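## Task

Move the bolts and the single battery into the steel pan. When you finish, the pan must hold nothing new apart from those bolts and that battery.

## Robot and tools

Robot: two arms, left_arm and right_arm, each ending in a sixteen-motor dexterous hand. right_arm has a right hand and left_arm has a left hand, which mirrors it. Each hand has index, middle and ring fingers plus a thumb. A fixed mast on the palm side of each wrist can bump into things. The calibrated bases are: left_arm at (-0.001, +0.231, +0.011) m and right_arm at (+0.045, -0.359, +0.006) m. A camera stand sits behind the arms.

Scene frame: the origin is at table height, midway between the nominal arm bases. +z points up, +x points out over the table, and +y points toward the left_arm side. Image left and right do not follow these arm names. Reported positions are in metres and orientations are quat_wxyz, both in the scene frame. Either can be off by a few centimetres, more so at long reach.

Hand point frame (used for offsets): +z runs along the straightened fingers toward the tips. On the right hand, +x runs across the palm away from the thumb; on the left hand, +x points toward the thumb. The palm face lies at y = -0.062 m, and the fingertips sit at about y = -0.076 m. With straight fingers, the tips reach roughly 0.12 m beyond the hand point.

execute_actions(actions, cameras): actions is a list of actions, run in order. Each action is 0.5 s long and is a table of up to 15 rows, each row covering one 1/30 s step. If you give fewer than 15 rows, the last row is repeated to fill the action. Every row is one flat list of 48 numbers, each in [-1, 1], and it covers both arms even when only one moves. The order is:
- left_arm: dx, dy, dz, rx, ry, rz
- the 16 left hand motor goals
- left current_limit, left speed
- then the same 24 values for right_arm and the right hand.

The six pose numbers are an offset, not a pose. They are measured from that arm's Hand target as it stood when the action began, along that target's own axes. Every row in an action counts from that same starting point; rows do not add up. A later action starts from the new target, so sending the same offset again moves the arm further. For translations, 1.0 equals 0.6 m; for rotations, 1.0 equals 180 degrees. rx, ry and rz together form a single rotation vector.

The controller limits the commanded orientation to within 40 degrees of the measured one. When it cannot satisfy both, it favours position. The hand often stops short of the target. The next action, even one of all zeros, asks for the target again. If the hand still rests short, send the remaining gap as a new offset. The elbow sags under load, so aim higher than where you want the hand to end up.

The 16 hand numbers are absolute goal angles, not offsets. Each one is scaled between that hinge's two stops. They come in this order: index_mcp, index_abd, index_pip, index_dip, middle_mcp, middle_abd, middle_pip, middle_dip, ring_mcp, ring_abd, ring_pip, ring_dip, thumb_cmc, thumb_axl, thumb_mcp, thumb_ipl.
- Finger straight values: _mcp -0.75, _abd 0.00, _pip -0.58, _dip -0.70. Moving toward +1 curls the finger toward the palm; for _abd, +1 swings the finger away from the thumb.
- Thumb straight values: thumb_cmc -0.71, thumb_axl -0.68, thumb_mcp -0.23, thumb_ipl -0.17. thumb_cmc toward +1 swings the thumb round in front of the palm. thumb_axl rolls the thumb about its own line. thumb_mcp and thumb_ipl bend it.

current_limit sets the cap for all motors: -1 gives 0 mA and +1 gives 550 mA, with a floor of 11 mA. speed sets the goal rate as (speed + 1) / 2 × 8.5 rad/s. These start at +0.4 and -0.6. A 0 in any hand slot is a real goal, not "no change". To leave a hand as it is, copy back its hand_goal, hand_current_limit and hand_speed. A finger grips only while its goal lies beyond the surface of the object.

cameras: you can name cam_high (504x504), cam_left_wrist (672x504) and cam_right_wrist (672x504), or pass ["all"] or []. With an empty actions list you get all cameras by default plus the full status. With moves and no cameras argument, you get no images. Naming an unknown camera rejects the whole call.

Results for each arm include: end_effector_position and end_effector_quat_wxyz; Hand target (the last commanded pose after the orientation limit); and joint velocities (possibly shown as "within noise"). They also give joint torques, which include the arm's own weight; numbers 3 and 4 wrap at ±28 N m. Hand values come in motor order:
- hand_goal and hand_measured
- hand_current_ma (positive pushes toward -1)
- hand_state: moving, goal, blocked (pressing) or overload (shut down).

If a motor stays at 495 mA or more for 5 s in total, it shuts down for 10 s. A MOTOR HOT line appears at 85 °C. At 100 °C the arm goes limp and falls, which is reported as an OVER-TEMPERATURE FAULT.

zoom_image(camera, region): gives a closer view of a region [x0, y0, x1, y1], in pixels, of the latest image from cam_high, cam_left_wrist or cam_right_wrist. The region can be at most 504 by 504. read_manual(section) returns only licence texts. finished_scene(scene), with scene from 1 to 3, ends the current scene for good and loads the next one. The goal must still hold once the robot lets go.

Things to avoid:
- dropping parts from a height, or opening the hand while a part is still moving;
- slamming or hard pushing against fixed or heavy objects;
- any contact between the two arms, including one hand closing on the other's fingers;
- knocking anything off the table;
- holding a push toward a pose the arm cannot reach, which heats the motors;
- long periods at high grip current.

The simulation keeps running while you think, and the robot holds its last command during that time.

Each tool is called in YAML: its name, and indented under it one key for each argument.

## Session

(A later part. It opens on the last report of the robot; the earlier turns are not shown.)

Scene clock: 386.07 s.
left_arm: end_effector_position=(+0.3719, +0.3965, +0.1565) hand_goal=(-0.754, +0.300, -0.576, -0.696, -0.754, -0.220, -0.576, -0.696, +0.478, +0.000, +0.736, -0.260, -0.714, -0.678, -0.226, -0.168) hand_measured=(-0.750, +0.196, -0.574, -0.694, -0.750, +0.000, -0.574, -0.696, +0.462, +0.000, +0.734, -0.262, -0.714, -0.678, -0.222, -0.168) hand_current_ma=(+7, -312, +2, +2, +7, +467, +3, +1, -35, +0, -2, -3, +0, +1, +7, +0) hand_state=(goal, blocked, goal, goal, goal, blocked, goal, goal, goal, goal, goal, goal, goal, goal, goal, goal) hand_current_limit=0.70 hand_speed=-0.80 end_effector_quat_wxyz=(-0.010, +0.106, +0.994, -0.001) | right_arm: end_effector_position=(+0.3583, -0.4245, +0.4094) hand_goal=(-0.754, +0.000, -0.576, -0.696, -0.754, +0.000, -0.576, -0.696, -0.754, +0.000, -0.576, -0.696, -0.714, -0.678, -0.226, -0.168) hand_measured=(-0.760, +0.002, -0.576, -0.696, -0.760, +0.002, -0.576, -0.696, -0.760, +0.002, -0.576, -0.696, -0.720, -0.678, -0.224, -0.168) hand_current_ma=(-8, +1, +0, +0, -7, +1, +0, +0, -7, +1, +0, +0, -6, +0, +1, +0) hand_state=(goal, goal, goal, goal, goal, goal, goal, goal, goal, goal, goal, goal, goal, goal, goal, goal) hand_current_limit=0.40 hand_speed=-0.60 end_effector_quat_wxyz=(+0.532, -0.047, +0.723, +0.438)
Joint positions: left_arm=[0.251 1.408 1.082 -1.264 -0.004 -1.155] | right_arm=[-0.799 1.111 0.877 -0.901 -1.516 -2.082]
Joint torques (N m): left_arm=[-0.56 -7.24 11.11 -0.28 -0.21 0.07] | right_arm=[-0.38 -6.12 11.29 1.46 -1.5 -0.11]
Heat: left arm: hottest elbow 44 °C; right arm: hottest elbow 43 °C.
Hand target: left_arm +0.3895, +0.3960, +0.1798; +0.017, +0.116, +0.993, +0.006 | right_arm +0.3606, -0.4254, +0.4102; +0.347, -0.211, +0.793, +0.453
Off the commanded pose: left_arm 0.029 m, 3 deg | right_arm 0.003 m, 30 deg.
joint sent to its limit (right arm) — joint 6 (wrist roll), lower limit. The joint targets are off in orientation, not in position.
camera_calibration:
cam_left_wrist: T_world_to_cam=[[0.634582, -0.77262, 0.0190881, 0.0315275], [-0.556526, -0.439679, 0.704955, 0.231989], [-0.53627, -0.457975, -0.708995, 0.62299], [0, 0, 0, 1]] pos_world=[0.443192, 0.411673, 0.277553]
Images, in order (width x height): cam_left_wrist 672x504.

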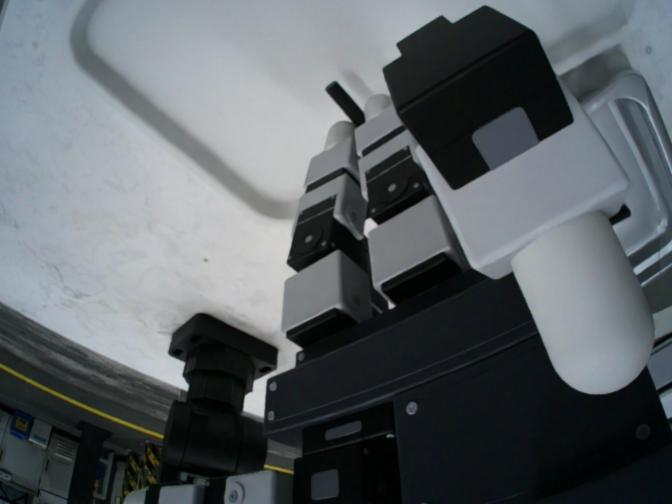

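execute_actions:
  actions:
    - [[0,0,-0.1,0.0046,0.0098,0,-0.754,0.3,-0.576,-0.696,-0.754,-0.22,-0.576,-0.696,0.479,0,0.737,-0.26,-0.714,-0.678,-0.226,-0.168,0.7,-0.8,0,0,0,0,0,0,-0.754,0,-0.576,-0.696,-0.754,0,-0.576,-0.696,-0.754,0,-0.576,-0.696,-0.714,-0.678,-0.226,-0.168,0.4,-0.6]]
    - [[0,0,-0.06,0,0,0,-0.754,0.3,-0.576,-0.696,-0.754,-0.22,-0.576,-0.696,0.479,0,0.737,-0.26,-0.714,-0.678,-0.226,-0.168,0.7,-0.8,0,0,0,0,0,0,-0.754,0,-0.576,-0.696,-0.754,0,-0.576,-0.696,-0.754,0,-0.576,-0.696,-0.714,-0.678,-0.226,-0.168,0.4,-0.6]]
    - [[-0.0804,-0.1015,0,0,0,0.1049,-0.754,0.3,-0.576,-0.696,-0.754,-0.22,-0.576,-0.696,0.479,0,0.737,-0.26,-0.714,-0.678,-0.226,-0.168,0.7,-0.8,0,0,0,0,0,0,-0.754,0,-0.576,-0.696,-0.754,0,-0.576,-0.696,-0.754,0,-0.576,-0.696,-0.714,-0.678,-0.226,-0.168,0.4,-0.6]]
    - [[-0.109,-0.07,0,0,0,0.1049,-0.754,0.3,-0.576,-0.696,-0.754,-0.22,-0.576,-0.696,0.479,0,0.737,-0.26,-0.714,-0.678,-0.226,-0.168,0.7,-0.8,0,0,0,0,0,0,-0.754,0,-0.576,-0.696,-0.754,0,-0.576,-0.696,-0.754,0,-0.576,-0.696,-0.714,-0.678,-0.226,-0.168,0.4,-0.6]]
    - [[-0.1258,-0.0309,0,0,0,0.1049,-0.754,0.3,-0.576,-0.696,-0.754,-0.22,-0.576,-0.696,0.479,0,0.737,-0.26,-0.714,-0.678,-0.226,-0.168,0.7,-0.8,0,0,0,0,0,0,-0.754,0,-0.576,-0.696,-0.754,0,-0.576,-0.696,-0.754,0,-0.576,-0.696,-0.714,-0.678,-0.226,-0.168,0.4,-0.6]]
    - [[-0.129,0.0115,0,0,0,0.1049,-0.754,0.3,-0.576,-0.696,-0.754,-0.22,-0.576,-0.696,0.479,0,0.737,-0.26,-0.714,-0.678,-0.226,-0.168,0.7,-0.8,0,0,0,0,0,0,-0.754,0,-0.576,-0.696,-0.754,0,-0.576,-0.696,-0.754,0,-0.576,-0.696,-0.714,-0.678,-0.226,-0.168,0.4,-0.6]]
  cameras: ["cam_high","cam_left_wrist"]

zoom_image:
  camera: "cam_left_wrist"
  region: [200, 0, 460, 210]

Scene clock: 414.60 s.
left_arm: end_effector_position=(+0.5042, +0.1170, +0.2607) hand_goal=(-0.754, +0.300, -0.576, -0.696, -0.754, -0.220, -0.576, -0.696, +0.478, +0.000, +0.736, -0.260, -0.714, -0.678, -0.226, -0.168) hand_measured=(-0.752, +0.196, -0.574, -0.694, -0.752, -0.002, -0.574, -0.696, +0.462, +0.000, +0.734, -0.262, -0.714, -0.678, -0.222, -0.168) hand_current_ma=(+2, -312, +2, +2, +3, +467, +2, +1, -35, +0, -2, -3, +0, +1, +8, +0) hand_state=(goal, blocked, goal, goal, goal, blocked, goal, goal, goal, goal, goal, goal, goal, goal, goal, goal) hand_current_limit=0.70 hand_speed=-0.80 end_effector_quat_wxyz=(-0.013, +0.696, +0.718, -0.004) | right_arm: end_effector_position=(+0.3583, -0.4245, +0.4094) hand_goal=(-0.754, +0.000, -0.576, -0.696, -0.754, +0.000, -0.576, -0.696, -0.754, +0.000, -0.576, -0.696, -0.714, -0.678, -0.226, -0.168) hand_measured=(-0.760, +0.002, -0.576, -0.696, -0.760, +0.002, -0.576, -0.696, -0.760, +0.002, -0.576, -0.696, -0.720, -0.678, -0.224, -0.168) hand_current_ma=(-8, +1, +0, +0, -7, +1, +0, +0, -7, +1, +0, +0, -6, +0, +1, +0) hand_state=(goal, goal, goal, goal, goal, goal, goal, goal, goal, goal, goal, goal, goal, goal, goal, goal) hand_current_limit=0.40 hand_speed=-0.60 end_effector_quat_wxyz=(+0.532, -0.047, +0.723, +0.438)
Joint positions: left_arm=[-0.272 1.513 1.477 -1.561 -0.004 -0.351] | right_arm=[-0.799 1.111 0.877 -0.901 -1.516 -2.082]
Joint torques (N m): left_arm=[1.14 -7 12.26 -0.28 -0.17 0.16] | right_arm=[-0.26 -7 11.4 1.39 -1.52 -0.11]
Heat: left arm: hottest elbow 45 °C; right arm: hottest elbow 43 °C.
Hand target: left_arm +0.5194, +0.1142, +0.2758; +0.000, +0.700, +0.715, +0.001 | right_arm +0.3606, -0.4254, +0.4102; +0.347, -0.211, +0.793, +0.453
Off the commanded pose: left_arm 0.021 m, 2 deg | right_arm 0.003 m, 30 deg.
joint sent to its limit (right arm) — joint 6 (wrist roll), lower limit. The joint targets are off in orientation, not in position.
camera_calibration:
cam_left_wrist: T_world_to_cam=[[-0.595796, -0.802347, 0.0355957, 0.349309], [-0.547982, 0.438516, 0.712334, 0.000171767], [-0.587148, 0.4049, -0.700938, 0.562524], [0, 0, 0, 1]] pos_world=[0.538496, 0.0524254, 0.381738]
Images, in order (width x height): cam_high 504x504, cam_left_wrist 672x504.

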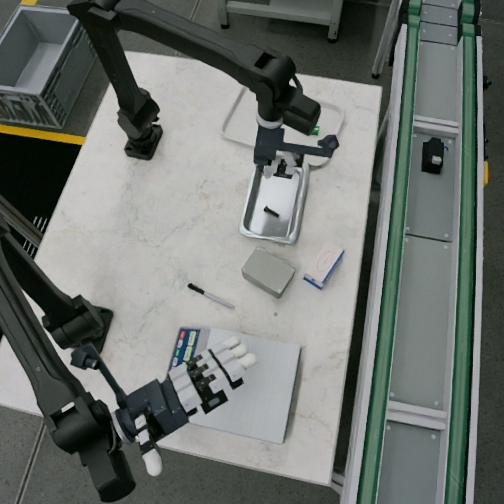

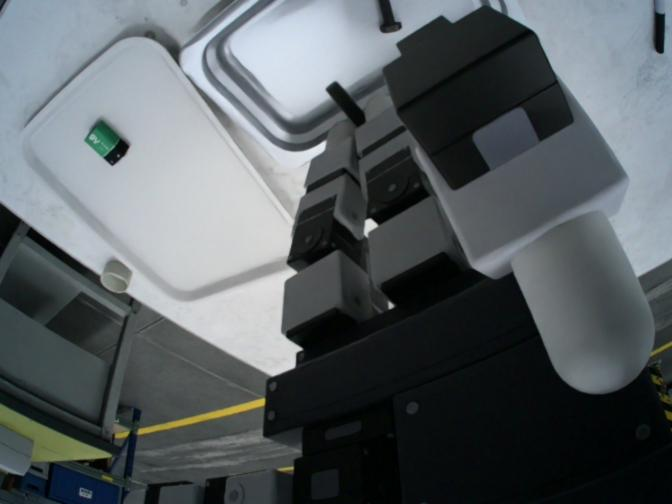

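Scaled by 1.938 from the camera's 672x504 image, which has a finer 960x720 frame.

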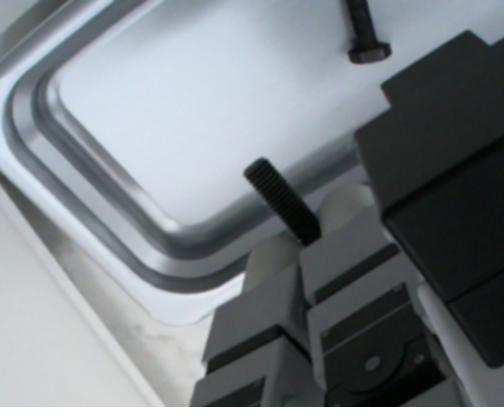

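execute_actions:
  actions:
    - [[0,0.0133,0.08,0,0,0,-0.754,0.3,-0.576,-0.696,-0.754,-0.22,-0.576,-0.696,0.479,0,0.737,-0.26,-0.714,-0.678,-0.226,-0.168,0.7,-0.8,0,0,0,0,0,0,-0.754,0,-0.576,-0.696,-0.754,0,-0.576,-0.696,-0.754,0,-0.576,-0.696,-0.714,-0.678,-0.226,-0.168,0.4,-0.6]]
    - [[0,0,0.08,0,0,0,-0.754,0.3,-0.576,-0.696,-0.754,-0.22,-0.576,-0.696,0.479,0,0.737,-0.26,-0.714,-0.678,-0.226,-0.168,0.7,-0.8,0,0,0,0,0,0,-0.754,0,-0.576,-0.696,-0.754,0,-0.576,-0.696,-0.754,0,-0.576,-0.696,-0.714,-0.678,-0.226,-0.168,0.4,-0.6]]
    - [[0,0,0.05,0,0,0,-0.754,0.3,-0.576,-0.696,-0.754,-0.22,-0.576,-0.696,0.479,0,0.737,-0.26,-0.714,-0.678,-0.226,-0.168,0.7,-0.8,0,0,0,0,0,0,-0.754,0,-0.576,-0.696,-0.754,0,-0.576,-0.696,-0.754,0,-0.576,-0.696,-0.714,-0.678,-0.226,-0.168,0.4,-0.6]]
  cameras: ["cam_left_wrist"]

zoom_image:
  camera: "cam_left_wrist"
  region: [200, 0, 460, 210]

Scene clock: 434.57 s.
left_arm: end_effector_position=(+0.5222, +0.1110, +0.1546) hand_goal=(-0.754, +0.300, -0.576, -0.696, -0.754, -0.220, -0.576, -0.696, +0.478, +0.000, +0.736, -0.260, -0.714, -0.678, -0.226, -0.168) hand_measured=(-0.752, +0.196, -0.574, -0.694, -0.752, -0.002, -0.574, -0.696, +0.462, +0.000, +0.734, -0.262, -0.714, -0.678, -0.222, -0.168) hand_current_ma=(+1, -312, +2, +2, +2, +467, +2, +1, -35, +0, -2, -3, +0, +1, +8, +0) hand_state=(goal, blocked, goal, goal, goal, blocked, goal, goal, goal, goal, goal, goal, goal, goal, goal, goal) hand_current_limit=0.70 hand_speed=-0.80 end_effector_quat_wxyz=(+0.000, +0.699, +0.715, +0.002) | right_arm: end_effector_position=(+0.3583, -0.4245, +0.4094) hand_goal=(-0.754, +0.000, -0.576, -0.696, -0.754, +0.000, -0.576, -0.696, -0.754, +0.000, -0.576, -0.696, -0.714, -0.678, -0.226, -0.168) hand_measured=(-0.760, +0.002, -0.576, -0.696, -0.760, +0.002, -0.576, -0.696, -0.760, +0.002, -0.576, -0.696, -0.720, -0.678, -0.224, -0.168) hand_current_ma=(-8, +1, +0, +0, -7, +1, +0, +0, -7, +1, +0, +0, -6, +0, +1, +0) hand_state=(goal, goal, goal, goal, goal, goal, goal, goal, goal, goal, goal, goal, goal, goal, goal, goal) hand_current_limit=0.40 hand_speed=-0.60 end_effector_quat_wxyz=(+0.532, -0.047, +0.723, +0.438)
Joint positions: left_arm=[-0.27 1.591 1.28 -1.258 -0.003 -0.343] | right_arm=[-0.799 1.111 0.877 -0.901 -1.516 -2.082]
Joint torques (N m): left_arm=[1.2 -7.41 7.98 0.55 -0.19 0.14] | right_arm=[-0.38 -5.6 11.23 1.47 -1.5 -0.11]
Heat: left arm: hottest elbow 48 °C; right arm: hottest elbow 43 °C.
Hand target: left_arm +0.5275, +0.1145, +0.1496; +0.000, +0.700, +0.714, +0.001 | right_arm +0.3606, -0.4254, +0.4102; +0.347, -0.211, +0.793, +0.453
Off the commanded pose: left_arm 0.008 m, 0 deg | right_arm 0.003 m, 30 deg.
joint sent to its limit (right arm) — joint 6 (wrist roll), lower limit. The joint targets are off in orientation, not in position.
camera_calibration:
cam_left_wrist: T_world_to_cam=[[-0.602446, -0.797673, 0.027866, 0.363175], [-0.563276, 0.449633, 0.693218, 0.0980622], [-0.565491, 0.40193, -0.720189, 0.493011], [0, 0, 0, 1]] pos_world=[0.552822, 0.0474469, 0.276962]
Images, in order (width x height): cam_left_wrist 672x504.

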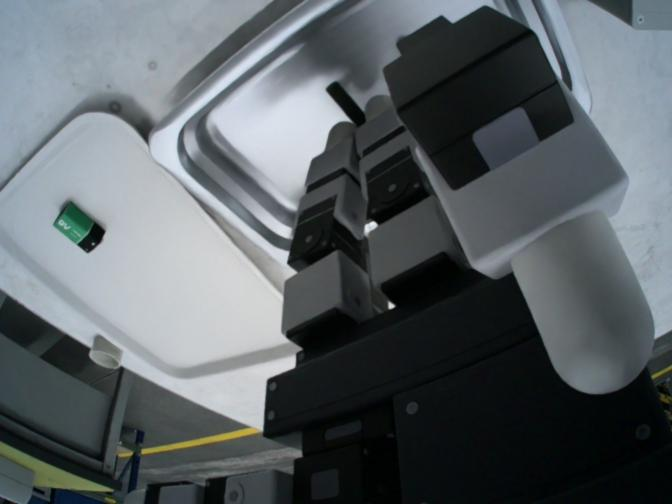

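Scaled by 1.938 from the camera's 672x504 image, which has a finer 960x720 frame.

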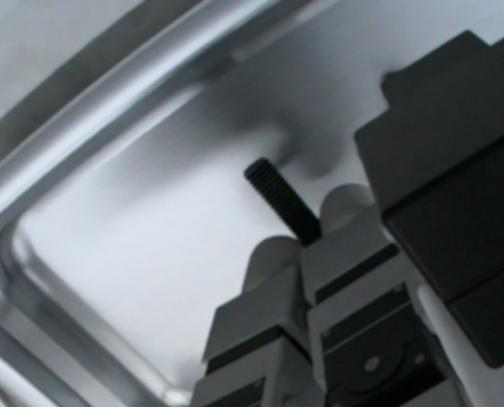

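execute_actions:
  actions:
    - [[0,-0.003,0.027,0,0,0,-0.754,0.3,-0.576,-0.696,-0.754,-0.22,-0.576,-0.696,0.479,0,0.737,-0.26,-0.714,-0.678,-0.226,-0.168,0.7,-0.8,0,0,0,0,0,0,-0.754,0,-0.576,-0.696,-0.754,0,-0.576,-0.696,-0.754,0,-0.576,-0.696,-0.714,-0.678,-0.226,-0.168,0.4,-0.6]]
    - [[0,0,0.014,0,0,0,-0.754,0.3,-0.576,-0.696,-0.754,-0.22,-0.576,-0.696,0.479,0,0.737,-0.26,-0.714,-0.678,-0.226,-0.168,0.7,-0.8,0,0,0,0,0,0,-0.754,0,-0.576,-0.696,-0.754,0,-0.576,-0.696,-0.754,0,-0.576,-0.696,-0.714,-0.678,-0.226,-0.168,0.4,-0.6]]

Scene clock: 443.53 s.
left_arm: end_effector_position=(+0.5217, +0.1112, +0.1333) hand_goal=(-0.754, +0.300, -0.576, -0.696, -0.754, -0.220, -0.576, -0.696, +0.478, +0.000, +0.736, -0.260, -0.714, -0.678, -0.226, -0.168) hand_measured=(-0.752, +0.196, -0.574, -0.694, -0.752, -0.002, -0.574, -0.696, +0.462, +0.000, +0.734, -0.262, -0.714, -0.678, -0.222, -0.168) hand_current_ma=(+1, -312, +2, +2, +2, +467, +2, +1, -35, +0, -2, -3, +0, +1, +8, +0) hand_state=(goal, blocked, goal, goal, goal, blocked, goal, goal, goal, goal, goal, goal, goal, goal, goal, goal) hand_current_limit=0.70 hand_speed=-0.80 end_effector_quat_wxyz=(+0.003, +0.699, +0.715, +0.003) | right_arm: end_effector_position=(+0.3583, -0.4245, +0.4094) hand_goal=(-0.754, +0.000, -0.576, -0.696, -0.754, +0.000, -0.576, -0.696, -0.754, +0.000, -0.576, -0.696, -0.714, -0.678, -0.226, -0.168) hand_measured=(-0.760, +0.002, -0.576, -0.696, -0.760, +0.002, -0.576, -0.696, -0.760, +0.002, -0.576, -0.696, -0.720, -0.678, -0.224, -0.168) hand_current_ma=(-8, +1, +0, +0, -7, +1, +0, +0, -7, +1, +0, +0, -6, +0, +1, +0) hand_state=(goal, goal, goal, goal, goal, goal, goal, goal, goal, goal, goal, goal, goal, goal, goal, goal) hand_current_limit=0.40 hand_speed=-0.60 end_effector_quat_wxyz=(+0.532, -0.047, +0.723, +0.438)
Joint positions: left_arm=[-0.27 1.605 1.237 -1.194 -0.003 -0.343] | right_arm=[-0.799 1.111 0.877 -0.901 -1.516 -2.082]
Joint torques (N m): left_arm=[0.97 -6.95 7.43 0.42 -0.14 0.14] | right_arm=[-0.44 -5.95 11.28 1.37 -1.44 -0.12]
Heat: left arm: hottest elbow 47 °C; right arm: hottest elbow 43 °C.
Hand target: left_arm +0.5257, +0.1145, +0.1249; +0.000, +0.700, +0.714, +0.001 | right_arm +0.3606, -0.4254, +0.4102; +0.347, -0.211, +0.793, +0.453
Off the commanded pose: left_arm 0.010 m, 0 deg | right_arm 0.003 m, 30 deg.
joint sent to its limit (right arm) — joint 6 (wrist roll), lower limit. The joint targets are off in orientation, not in position.

execute_actions:
  actions:
    - [[0,0,0.004,0,0,0,-0.754,0.16,-0.576,-0.696,-0.754,0.03,-0.576,-0.696,0.479,0,0.737,-0.26,-0.714,-0.678,-0.226,-0.168,0.7,-0.93,0,0,0,0,0,0,-0.754,0,-0.576,-0.696,-0.754,0,-0.576,-0.696,-0.754,0,-0.576,-0.696,-0.714,-0.678,-0.226,-0.168,0.4,-0.6]]
    - [[0,0,-0.005,0,0,0,-0.754,0.11,-0.576,-0.696,-0.754,0.08,-0.576,-0.696,0.479,0,0.737,-0.26,-0.714,-0.678,-0.226,-0.168,0.7,-0.9,0,0,0,0,0,0,-0.754,0,-0.576,-0.696,-0.754,0,-0.576,-0.696,-0.754,0,-0.576,-0.696,-0.714,-0.678,-0.226,-0.168,0.4,-0.6]]
    - [[0,0,-0.01,0,0,0,-0.754,0.1,-0.576,-0.696,-0.754,0.08,-0.576,-0.696,0.479,0,0.737,-0.26,-0.714,-0.678,-0.226,-0.168,0.7,-0.9,0,0,0,0,0,0,-0.754,0,-0.576,-0.696,-0.754,0,-0.576,-0.696,-0.754,0,-0.576,-0.696,-0.714,-0.678,-0.226,-0.168,0.4,-0.6]]
  cameras: ["cam_left_wrist"]

zoom_image:
  camera: "cam_left_wrist"
  region: [200, 0, 460, 210]

Scene clock: 464.43 s.
left_arm: end_effector_position=(+0.5217, +0.1114, +0.1333) hand_goal=(-0.754, +0.100, -0.576, -0.696, -0.754, +0.080, -0.576, -0.696, +0.478, +0.000, +0.736, -0.260, -0.714, -0.678, -0.226, -0.168) hand_measured=(-0.754, +0.102, -0.576, -0.694, -0.754, +0.076, -0.576, -0.696, +0.462, +0.000, +0.734, -0.262, -0.714, -0.678, -0.222, -0.168) hand_current_ma=(+0, +3, +0, +1, -1, -4, -1, +0, -35, +0, -2, -3, +0, +1, +8, +0) hand_state=(goal, goal, goal, goal, goal, goal, goal, goal, goal, goal, goal, goal, goal, goal, goal, goal) hand_current_limit=0.70 hand_speed=-0.90 end_effector_quat_wxyz=(+0.003, +0.699, +0.716, +0.003) | right_arm: end_effector_position=(+0.3583, -0.4245, +0.4094) hand_goal=(-0.754, +0.000, -0.576, -0.696, -0.754, +0.000, -0.576, -0.696, -0.754, +0.000, -0.576, -0.696, -0.714, -0.678, -0.226, -0.168) hand_measured=(-0.760, +0.002, -0.576, -0.696, -0.760, +0.002, -0.576, -0.696, -0.760, +0.002, -0.576, -0.696, -0.720, -0.678, -0.224, -0.168) hand_current_ma=(-8, +1, +0, +0, -7, +1, +0, +0, -7, +1, +0, +0, -6, +0, +1, +0) hand_state=(goal, goal, goal, goal, goal, goal, goal, goal, goal, goal, goal, goal, goal, goal, goal, goal) hand_current_limit=0.40 hand_speed=-0.60 end_effector_quat_wxyz=(+0.532, -0.047, +0.723, +0.438)
Joint positions: left_arm=[-0.27 1.605 1.237 -1.194 -0.003 -0.343] | right_arm=[-0.799 1.111 0.877 -0.901 -1.516 -2.082]
Joint torques (N m): left_arm=[1.67 -7.53 8.4 -0.29 -0.14 0.13] | right_arm=[-0.85 -6.3 11.28 1.42 -1.52 -0.15]
Heat: left arm: hottest elbow 46 °C; right arm: hottest elbow 43 °C.
Hand target: left_arm +0.5258, +0.1145, +0.1315; +0.000, +0.700, +0.714, +0.001 | right_arm +0.3606, -0.4254, +0.4102; +0.347, -0.211, +0.793, +0.453
Off the commanded pose: left_arm 0.005 m, 0 deg | right_arm 0.003 m, 30 deg.
joint sent to its limit (right arm) — joint 6 (wrist roll), lower limit. The joint targets are off in orientation, not in position.
camera_calibration:
cam_left_wrist: T_world_to_cam=[[-0.602232, -0.797889, 0.0262728, 0.363809], [-0.567393, 0.450944, 0.688996, 0.114879], [-0.56159, 0.400028, -0.724289, 0.476021], [0, 0, 0, 1]] pos_world=[0.551607, 0.0480536, 0.256067]
Images, in order (width x height): cam_left_wrist 672x504.

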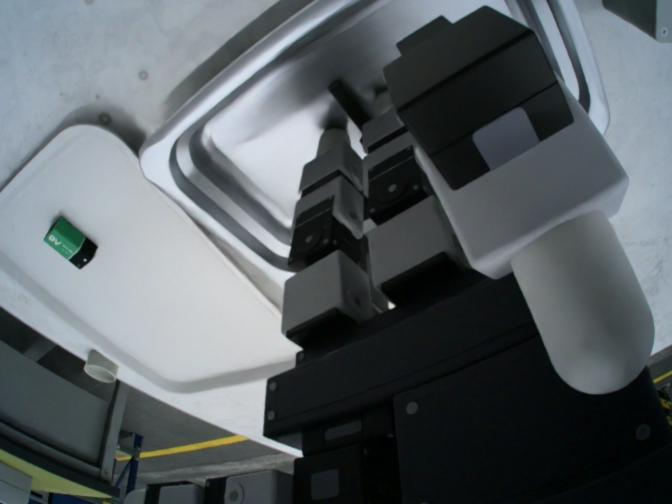

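Scaled by 1.938 from the camera's 672x504 image, which has a finer 960x720 frame.

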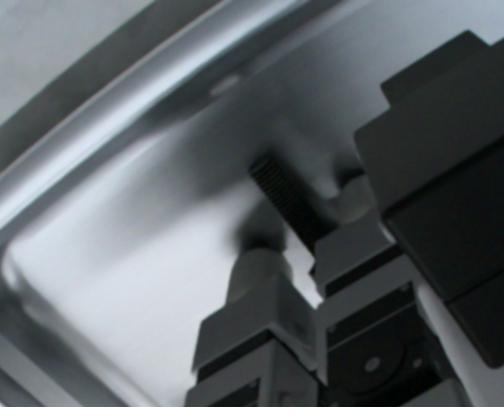

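execute_actions:
  actions:
    - [[0,0,-0.07,0,0,0,-0.754,0.1,-0.576,-0.696,-0.754,0.08,-0.576,-0.696,0.479,0,0.737,-0.26,-0.714,-0.678,-0.226,-0.168,0.7,-0.9,0,0,0,0,0,0,-0.754,0,-0.576,-0.696,-0.754,0,-0.576,-0.696,-0.754,0,-0.576,-0.696,-0.714,-0.678,-0.226,-0.168,0.4,-0.6]]
    - [[0,0,-0.14,0,0,0,-0.754,0.1,-0.576,-0.696,-0.754,0.08,-0.576,-0.696,0.479,0,0.737,-0.26,-0.714,-0.678,-0.226,-0.168,0.7,-0.9,0,0,0,0,0,0,-0.754,0,-0.576,-0.696,-0.754,0,-0.576,-0.696,-0.754,0,-0.576,-0.696,-0.714,-0.678,-0.226,-0.168,0.4,-0.6]]
    - [[0.1411,0.0472,0,0,0,-0.007,-0.754,-0.2,-0.576,-0.696,-0.754,0.2,-0.576,-0.696,0.479,0,0.737,-0.26,-0.714,-0.678,-0.226,-0.168,0.7,-0.85,0,0,0,0,0,0,-0.754,0,-0.576,-0.696,-0.754,0,-0.576,-0.696,-0.754,0,-0.576,-0.696,-0.714,-0.678,-0.226,-0.168,0.4,-0.6]]
    - [[0.14,0.0504,0,0,0,-0.007,-0.754,-0.2,-0.576,-0.696,-0.754,0.2,-0.576,-0.696,0.479,0,0.737,-0.26,-0.714,-0.678,-0.226,-0.168,0.7,-0.85,0,0,0,0,0,0,-0.754,0,-0.576,-0.696,-0.754,0,-0.576,-0.696,-0.754,0,-0.576,-0.696,-0.714,-0.678,-0.226,-0.168,0.4,-0.6]]
    - [[0.1389,0.0533,0.06,0,0,-0.007,-0.754,-0.2,-0.576,-0.696,-0.754,0.2,-0.576,-0.696,0.479,0,0.737,-0.26,-0.714,-0.678,-0.226,-0.168,0.7,-0.85,0,0,0,0,0,0,-0.754,0,-0.576,-0.696,-0.754,0,-0.576,-0.696,-0.754,0,-0.576,-0.696,-0.714,-0.678,-0.226,-0.168,0.4,-0.6]]
  cameras: ["cam_high","cam_left_wrist"]

zoom_image:
  camera: "cam_high"
  region: [225, 145, 325, 245]

zoom_image:
  camera: "cam_left_wrist"
  region: [230, 0, 430, 150]

Scene clock: 481.87 s.
left_arm: end_effector_position=(+0.5872, +0.3725, +0.2047) hand_goal=(-0.754, -0.200, -0.576, -0.696, -0.754, +0.200, -0.576, -0.696, +0.478, +0.000, +0.736, -0.260, -0.714, -0.678, -0.226, -0.168) hand_measured=(-0.752, -0.198, -0.576, -0.694, -0.752, +0.198, -0.576, -0.696, +0.462, +0.000, +0.734, -0.262, -0.714, -0.678, -0.222, -0.168) hand_current_ma=(+1, +3, +0, +1, +2, -3, +0, +0, -35, +0, -2, -3, +0, +1, +8, +0) hand_state=(goal, goal, goal, goal, goal, goal, goal, goal, goal, goal, goal, goal, goal, goal, goal, goal) hand_current_limit=0.70 hand_speed=-0.85 end_effector_quat_wxyz=(-0.013, +0.667, +0.745, -0.015) | right_arm: end_effector_position=(+0.3583, -0.4245, +0.4094) hand_goal=(-0.754, +0.000, -0.576, -0.696, -0.754, +0.000, -0.576, -0.696, -0.754, +0.000, -0.576, -0.696, -0.714, -0.678, -0.226, -0.168) hand_measured=(-0.760, +0.002, -0.576, -0.696, -0.760, +0.002, -0.576, -0.696, -0.760, +0.002, -0.576, -0.696, -0.720, -0.678, -0.224, -0.168) hand_current_ma=(-8, +1, +0, +0, -7, +1, +0, +0, -7, +1, +0, +0, -6, +0, +1, +0) hand_state=(goal, goal, goal, goal, goal, goal, goal, goal, goal, goal, goal, goal, goal, goal, goal, goal) hand_current_limit=0.40 hand_speed=-0.60 end_effector_quat_wxyz=(+0.532, -0.047, +0.723, +0.438)
Joint positions: left_arm=[0.262 1.729 1.6 -1.481 -0.003 0.103] | right_arm=[-0.799 1.111 0.877 -0.901 -1.516 -2.082]
Joint torques (N m): left_arm=[-0.15 -10.34 11.64 0.02 -0.1 0.16] | right_arm=[-0.56 -6.3 11.44 1.46 -1.52 -0.14]
Heat: left arm: hottest elbow 46 °C; right arm: hottest elbow 43 °C.
Hand target: left_arm +0.6053, +0.3699, +0.2220; +0.000, +0.676, +0.737, +0.001 | right_arm +0.3606, -0.4254, +0.4102; +0.347, -0.211, +0.793, +0.453
Off the commanded pose: left_arm 0.025 m, 3 deg | right_arm 0.003 m, 30 deg.
joint sent to its limit (right arm) — joint 6 (wrist roll), lower limit. The joint targets are off in orientation, not in position.
camera_calibration:
cam_left_wrist: T_world_to_cam=[[-0.529418, -0.846457, 0.0568065, 0.578806], [-0.570457, 0.404755, 0.714669, -0.00119557], [-0.627929, 0.345953, -0.697152, 0.513591], [0, 0, 0, 1]] pos_world=[0.628248, 0.31274, 0.326026]
Images, in order (width x height): cam_high 504x504, cam_left_wrist 672x504.

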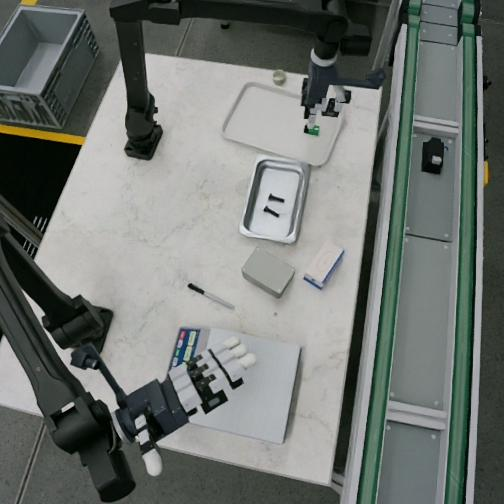

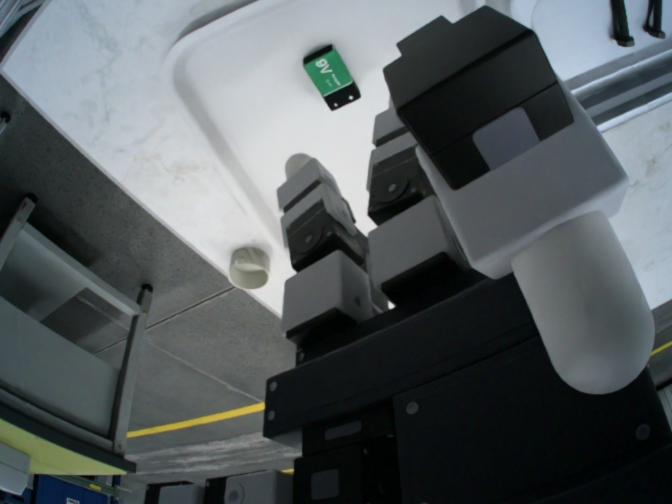

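Scaled by 5.040 from the camera's 504x504 image, which has a finer 720x720 frame.

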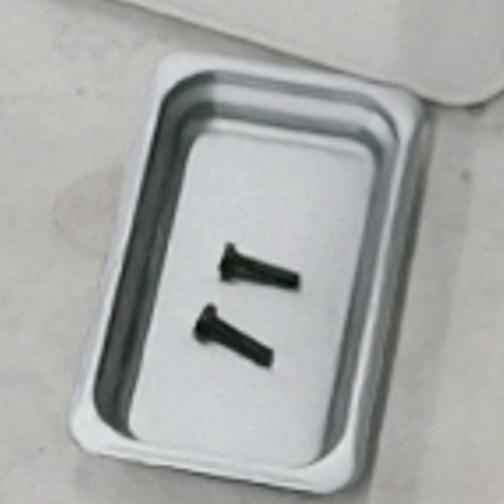

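Scaled by 2.520 from the camera's 672x504 image, which has a finer 960x720 frame.

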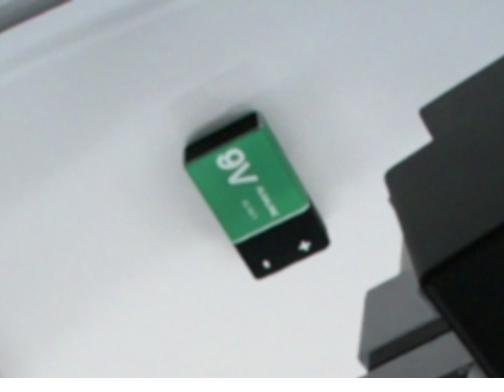

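execute_actions:
  actions:
    - [[-0.0178,-0.0237,0.095,0,0,0.05,-0.754,-0.2,-0.576,-0.696,-0.754,0.2,-0.576,-0.696,0.479,0,0.737,-0.26,-0.714,-0.678,-0.226,-0.168,0.7,-0.85,0,0,0,0,0,0,-0.754,0,-0.576,-0.696,-0.754,0,-0.576,-0.696,-0.754,0,-0.576,-0.696,-0.714,-0.678,-0.226,-0.168,0.4,-0.6]]
  cameras: ["cam_left_wrist"]

zoom_image:
  camera: "cam_left_wrist"
  region: [260, 20, 460, 170]

Scene clock: 509.13 s.
left_arm: end_effector_position=(+0.5884, +0.3578, +0.1611) hand_goal=(-0.754, -0.200, -0.576, -0.696, -0.754, +0.200, -0.576, -0.696, +0.478, +0.000, +0.736, -0.260, -0.714, -0.678, -0.226, -0.168) hand_measured=(-0.752, -0.198, -0.576, -0.694, -0.752, +0.198, -0.576, -0.696, +0.462, +0.000, +0.734, -0.262, -0.714, -0.678, -0.222, -0.168) hand_current_ma=(+1, +3, +0, +1, +2, -3, +0, +0, -35, +0, -2, -3, +0, +1, +8, +0) hand_state=(goal, goal, goal, goal, goal, goal, goal, goal, goal, goal, goal, goal, goal, goal, goal, goal) hand_current_limit=0.70 hand_speed=-0.85 end_effector_quat_wxyz=(-0.005, +0.727, +0.687, -0.005) | right_arm: end_effector_position=(+0.3583, -0.4245, +0.4094) hand_goal=(-0.754, +0.000, -0.576, -0.696, -0.754, +0.000, -0.576, -0.696, -0.754, +0.000, -0.576, -0.696, -0.714, -0.678, -0.226, -0.168) hand_measured=(-0.760, +0.002, -0.576, -0.696, -0.760, +0.002, -0.576, -0.696, -0.760, +0.002, -0.576, -0.696, -0.720, -0.678, -0.224, -0.168) hand_current_ma=(-8, +1, +0, +0, -7, +1, +0, +0, -7, +1, +0, +0, -6, +0, +1, +0) hand_state=(goal, goal, goal, goal, goal, goal, goal, goal, goal, goal, goal, goal, goal, goal, goal, goal) hand_current_limit=0.40 hand_speed=-0.60 end_effector_quat_wxyz=(+0.532, -0.047, +0.723, +0.438)
Joint positions: left_arm=[0.262 1.727 1.476 -1.333 -0.003 0.269] | right_arm=[-0.799 1.111 0.877 -0.901 -1.516 -2.082]
Joint torques (N m): left_arm=[0.67 -10.46 7.95 0.32 -0.09 0.19] | right_arm=[-0.44 -6.12 11.29 1.4 -1.53 -0.12]
Heat: left arm: hottest elbow 46 °C; right arm: hottest elbow 43 °C.
Hand target: left_arm +0.5922, +0.3581, +0.1649; +0.000, +0.732, +0.682, +0.001 | right_arm +0.3606, -0.4254, +0.4102; +0.347, -0.211, +0.793, +0.453
Off the commanded pose: left_arm 0.005 m, 1 deg | right_arm 0.003 m, 30 deg.
joint sent to its limit (right arm) — joint 6 (wrist roll), lower limit. The joint targets are off in orientation, not in position.
camera_calibration:
cam_left_wrist: T_world_to_cam=[[-0.66345, -0.747101, 0.0409104, 0.615295], [-0.513498, 0.494408, 0.701342, -0.0268731], [-0.5442, 0.444298, -0.71165, 0.406904], [0, 0, 0, 1]] pos_world=[0.615855, 0.292187, 0.283248]
Images, in order (width x height): cam_left_wrist 672x504.

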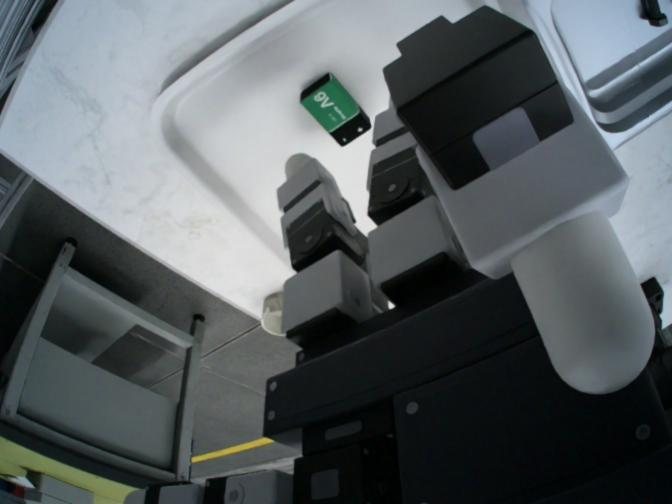

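Scaled by 2.520 from the camera's 672x504 image, which has a finer 960x720 frame.

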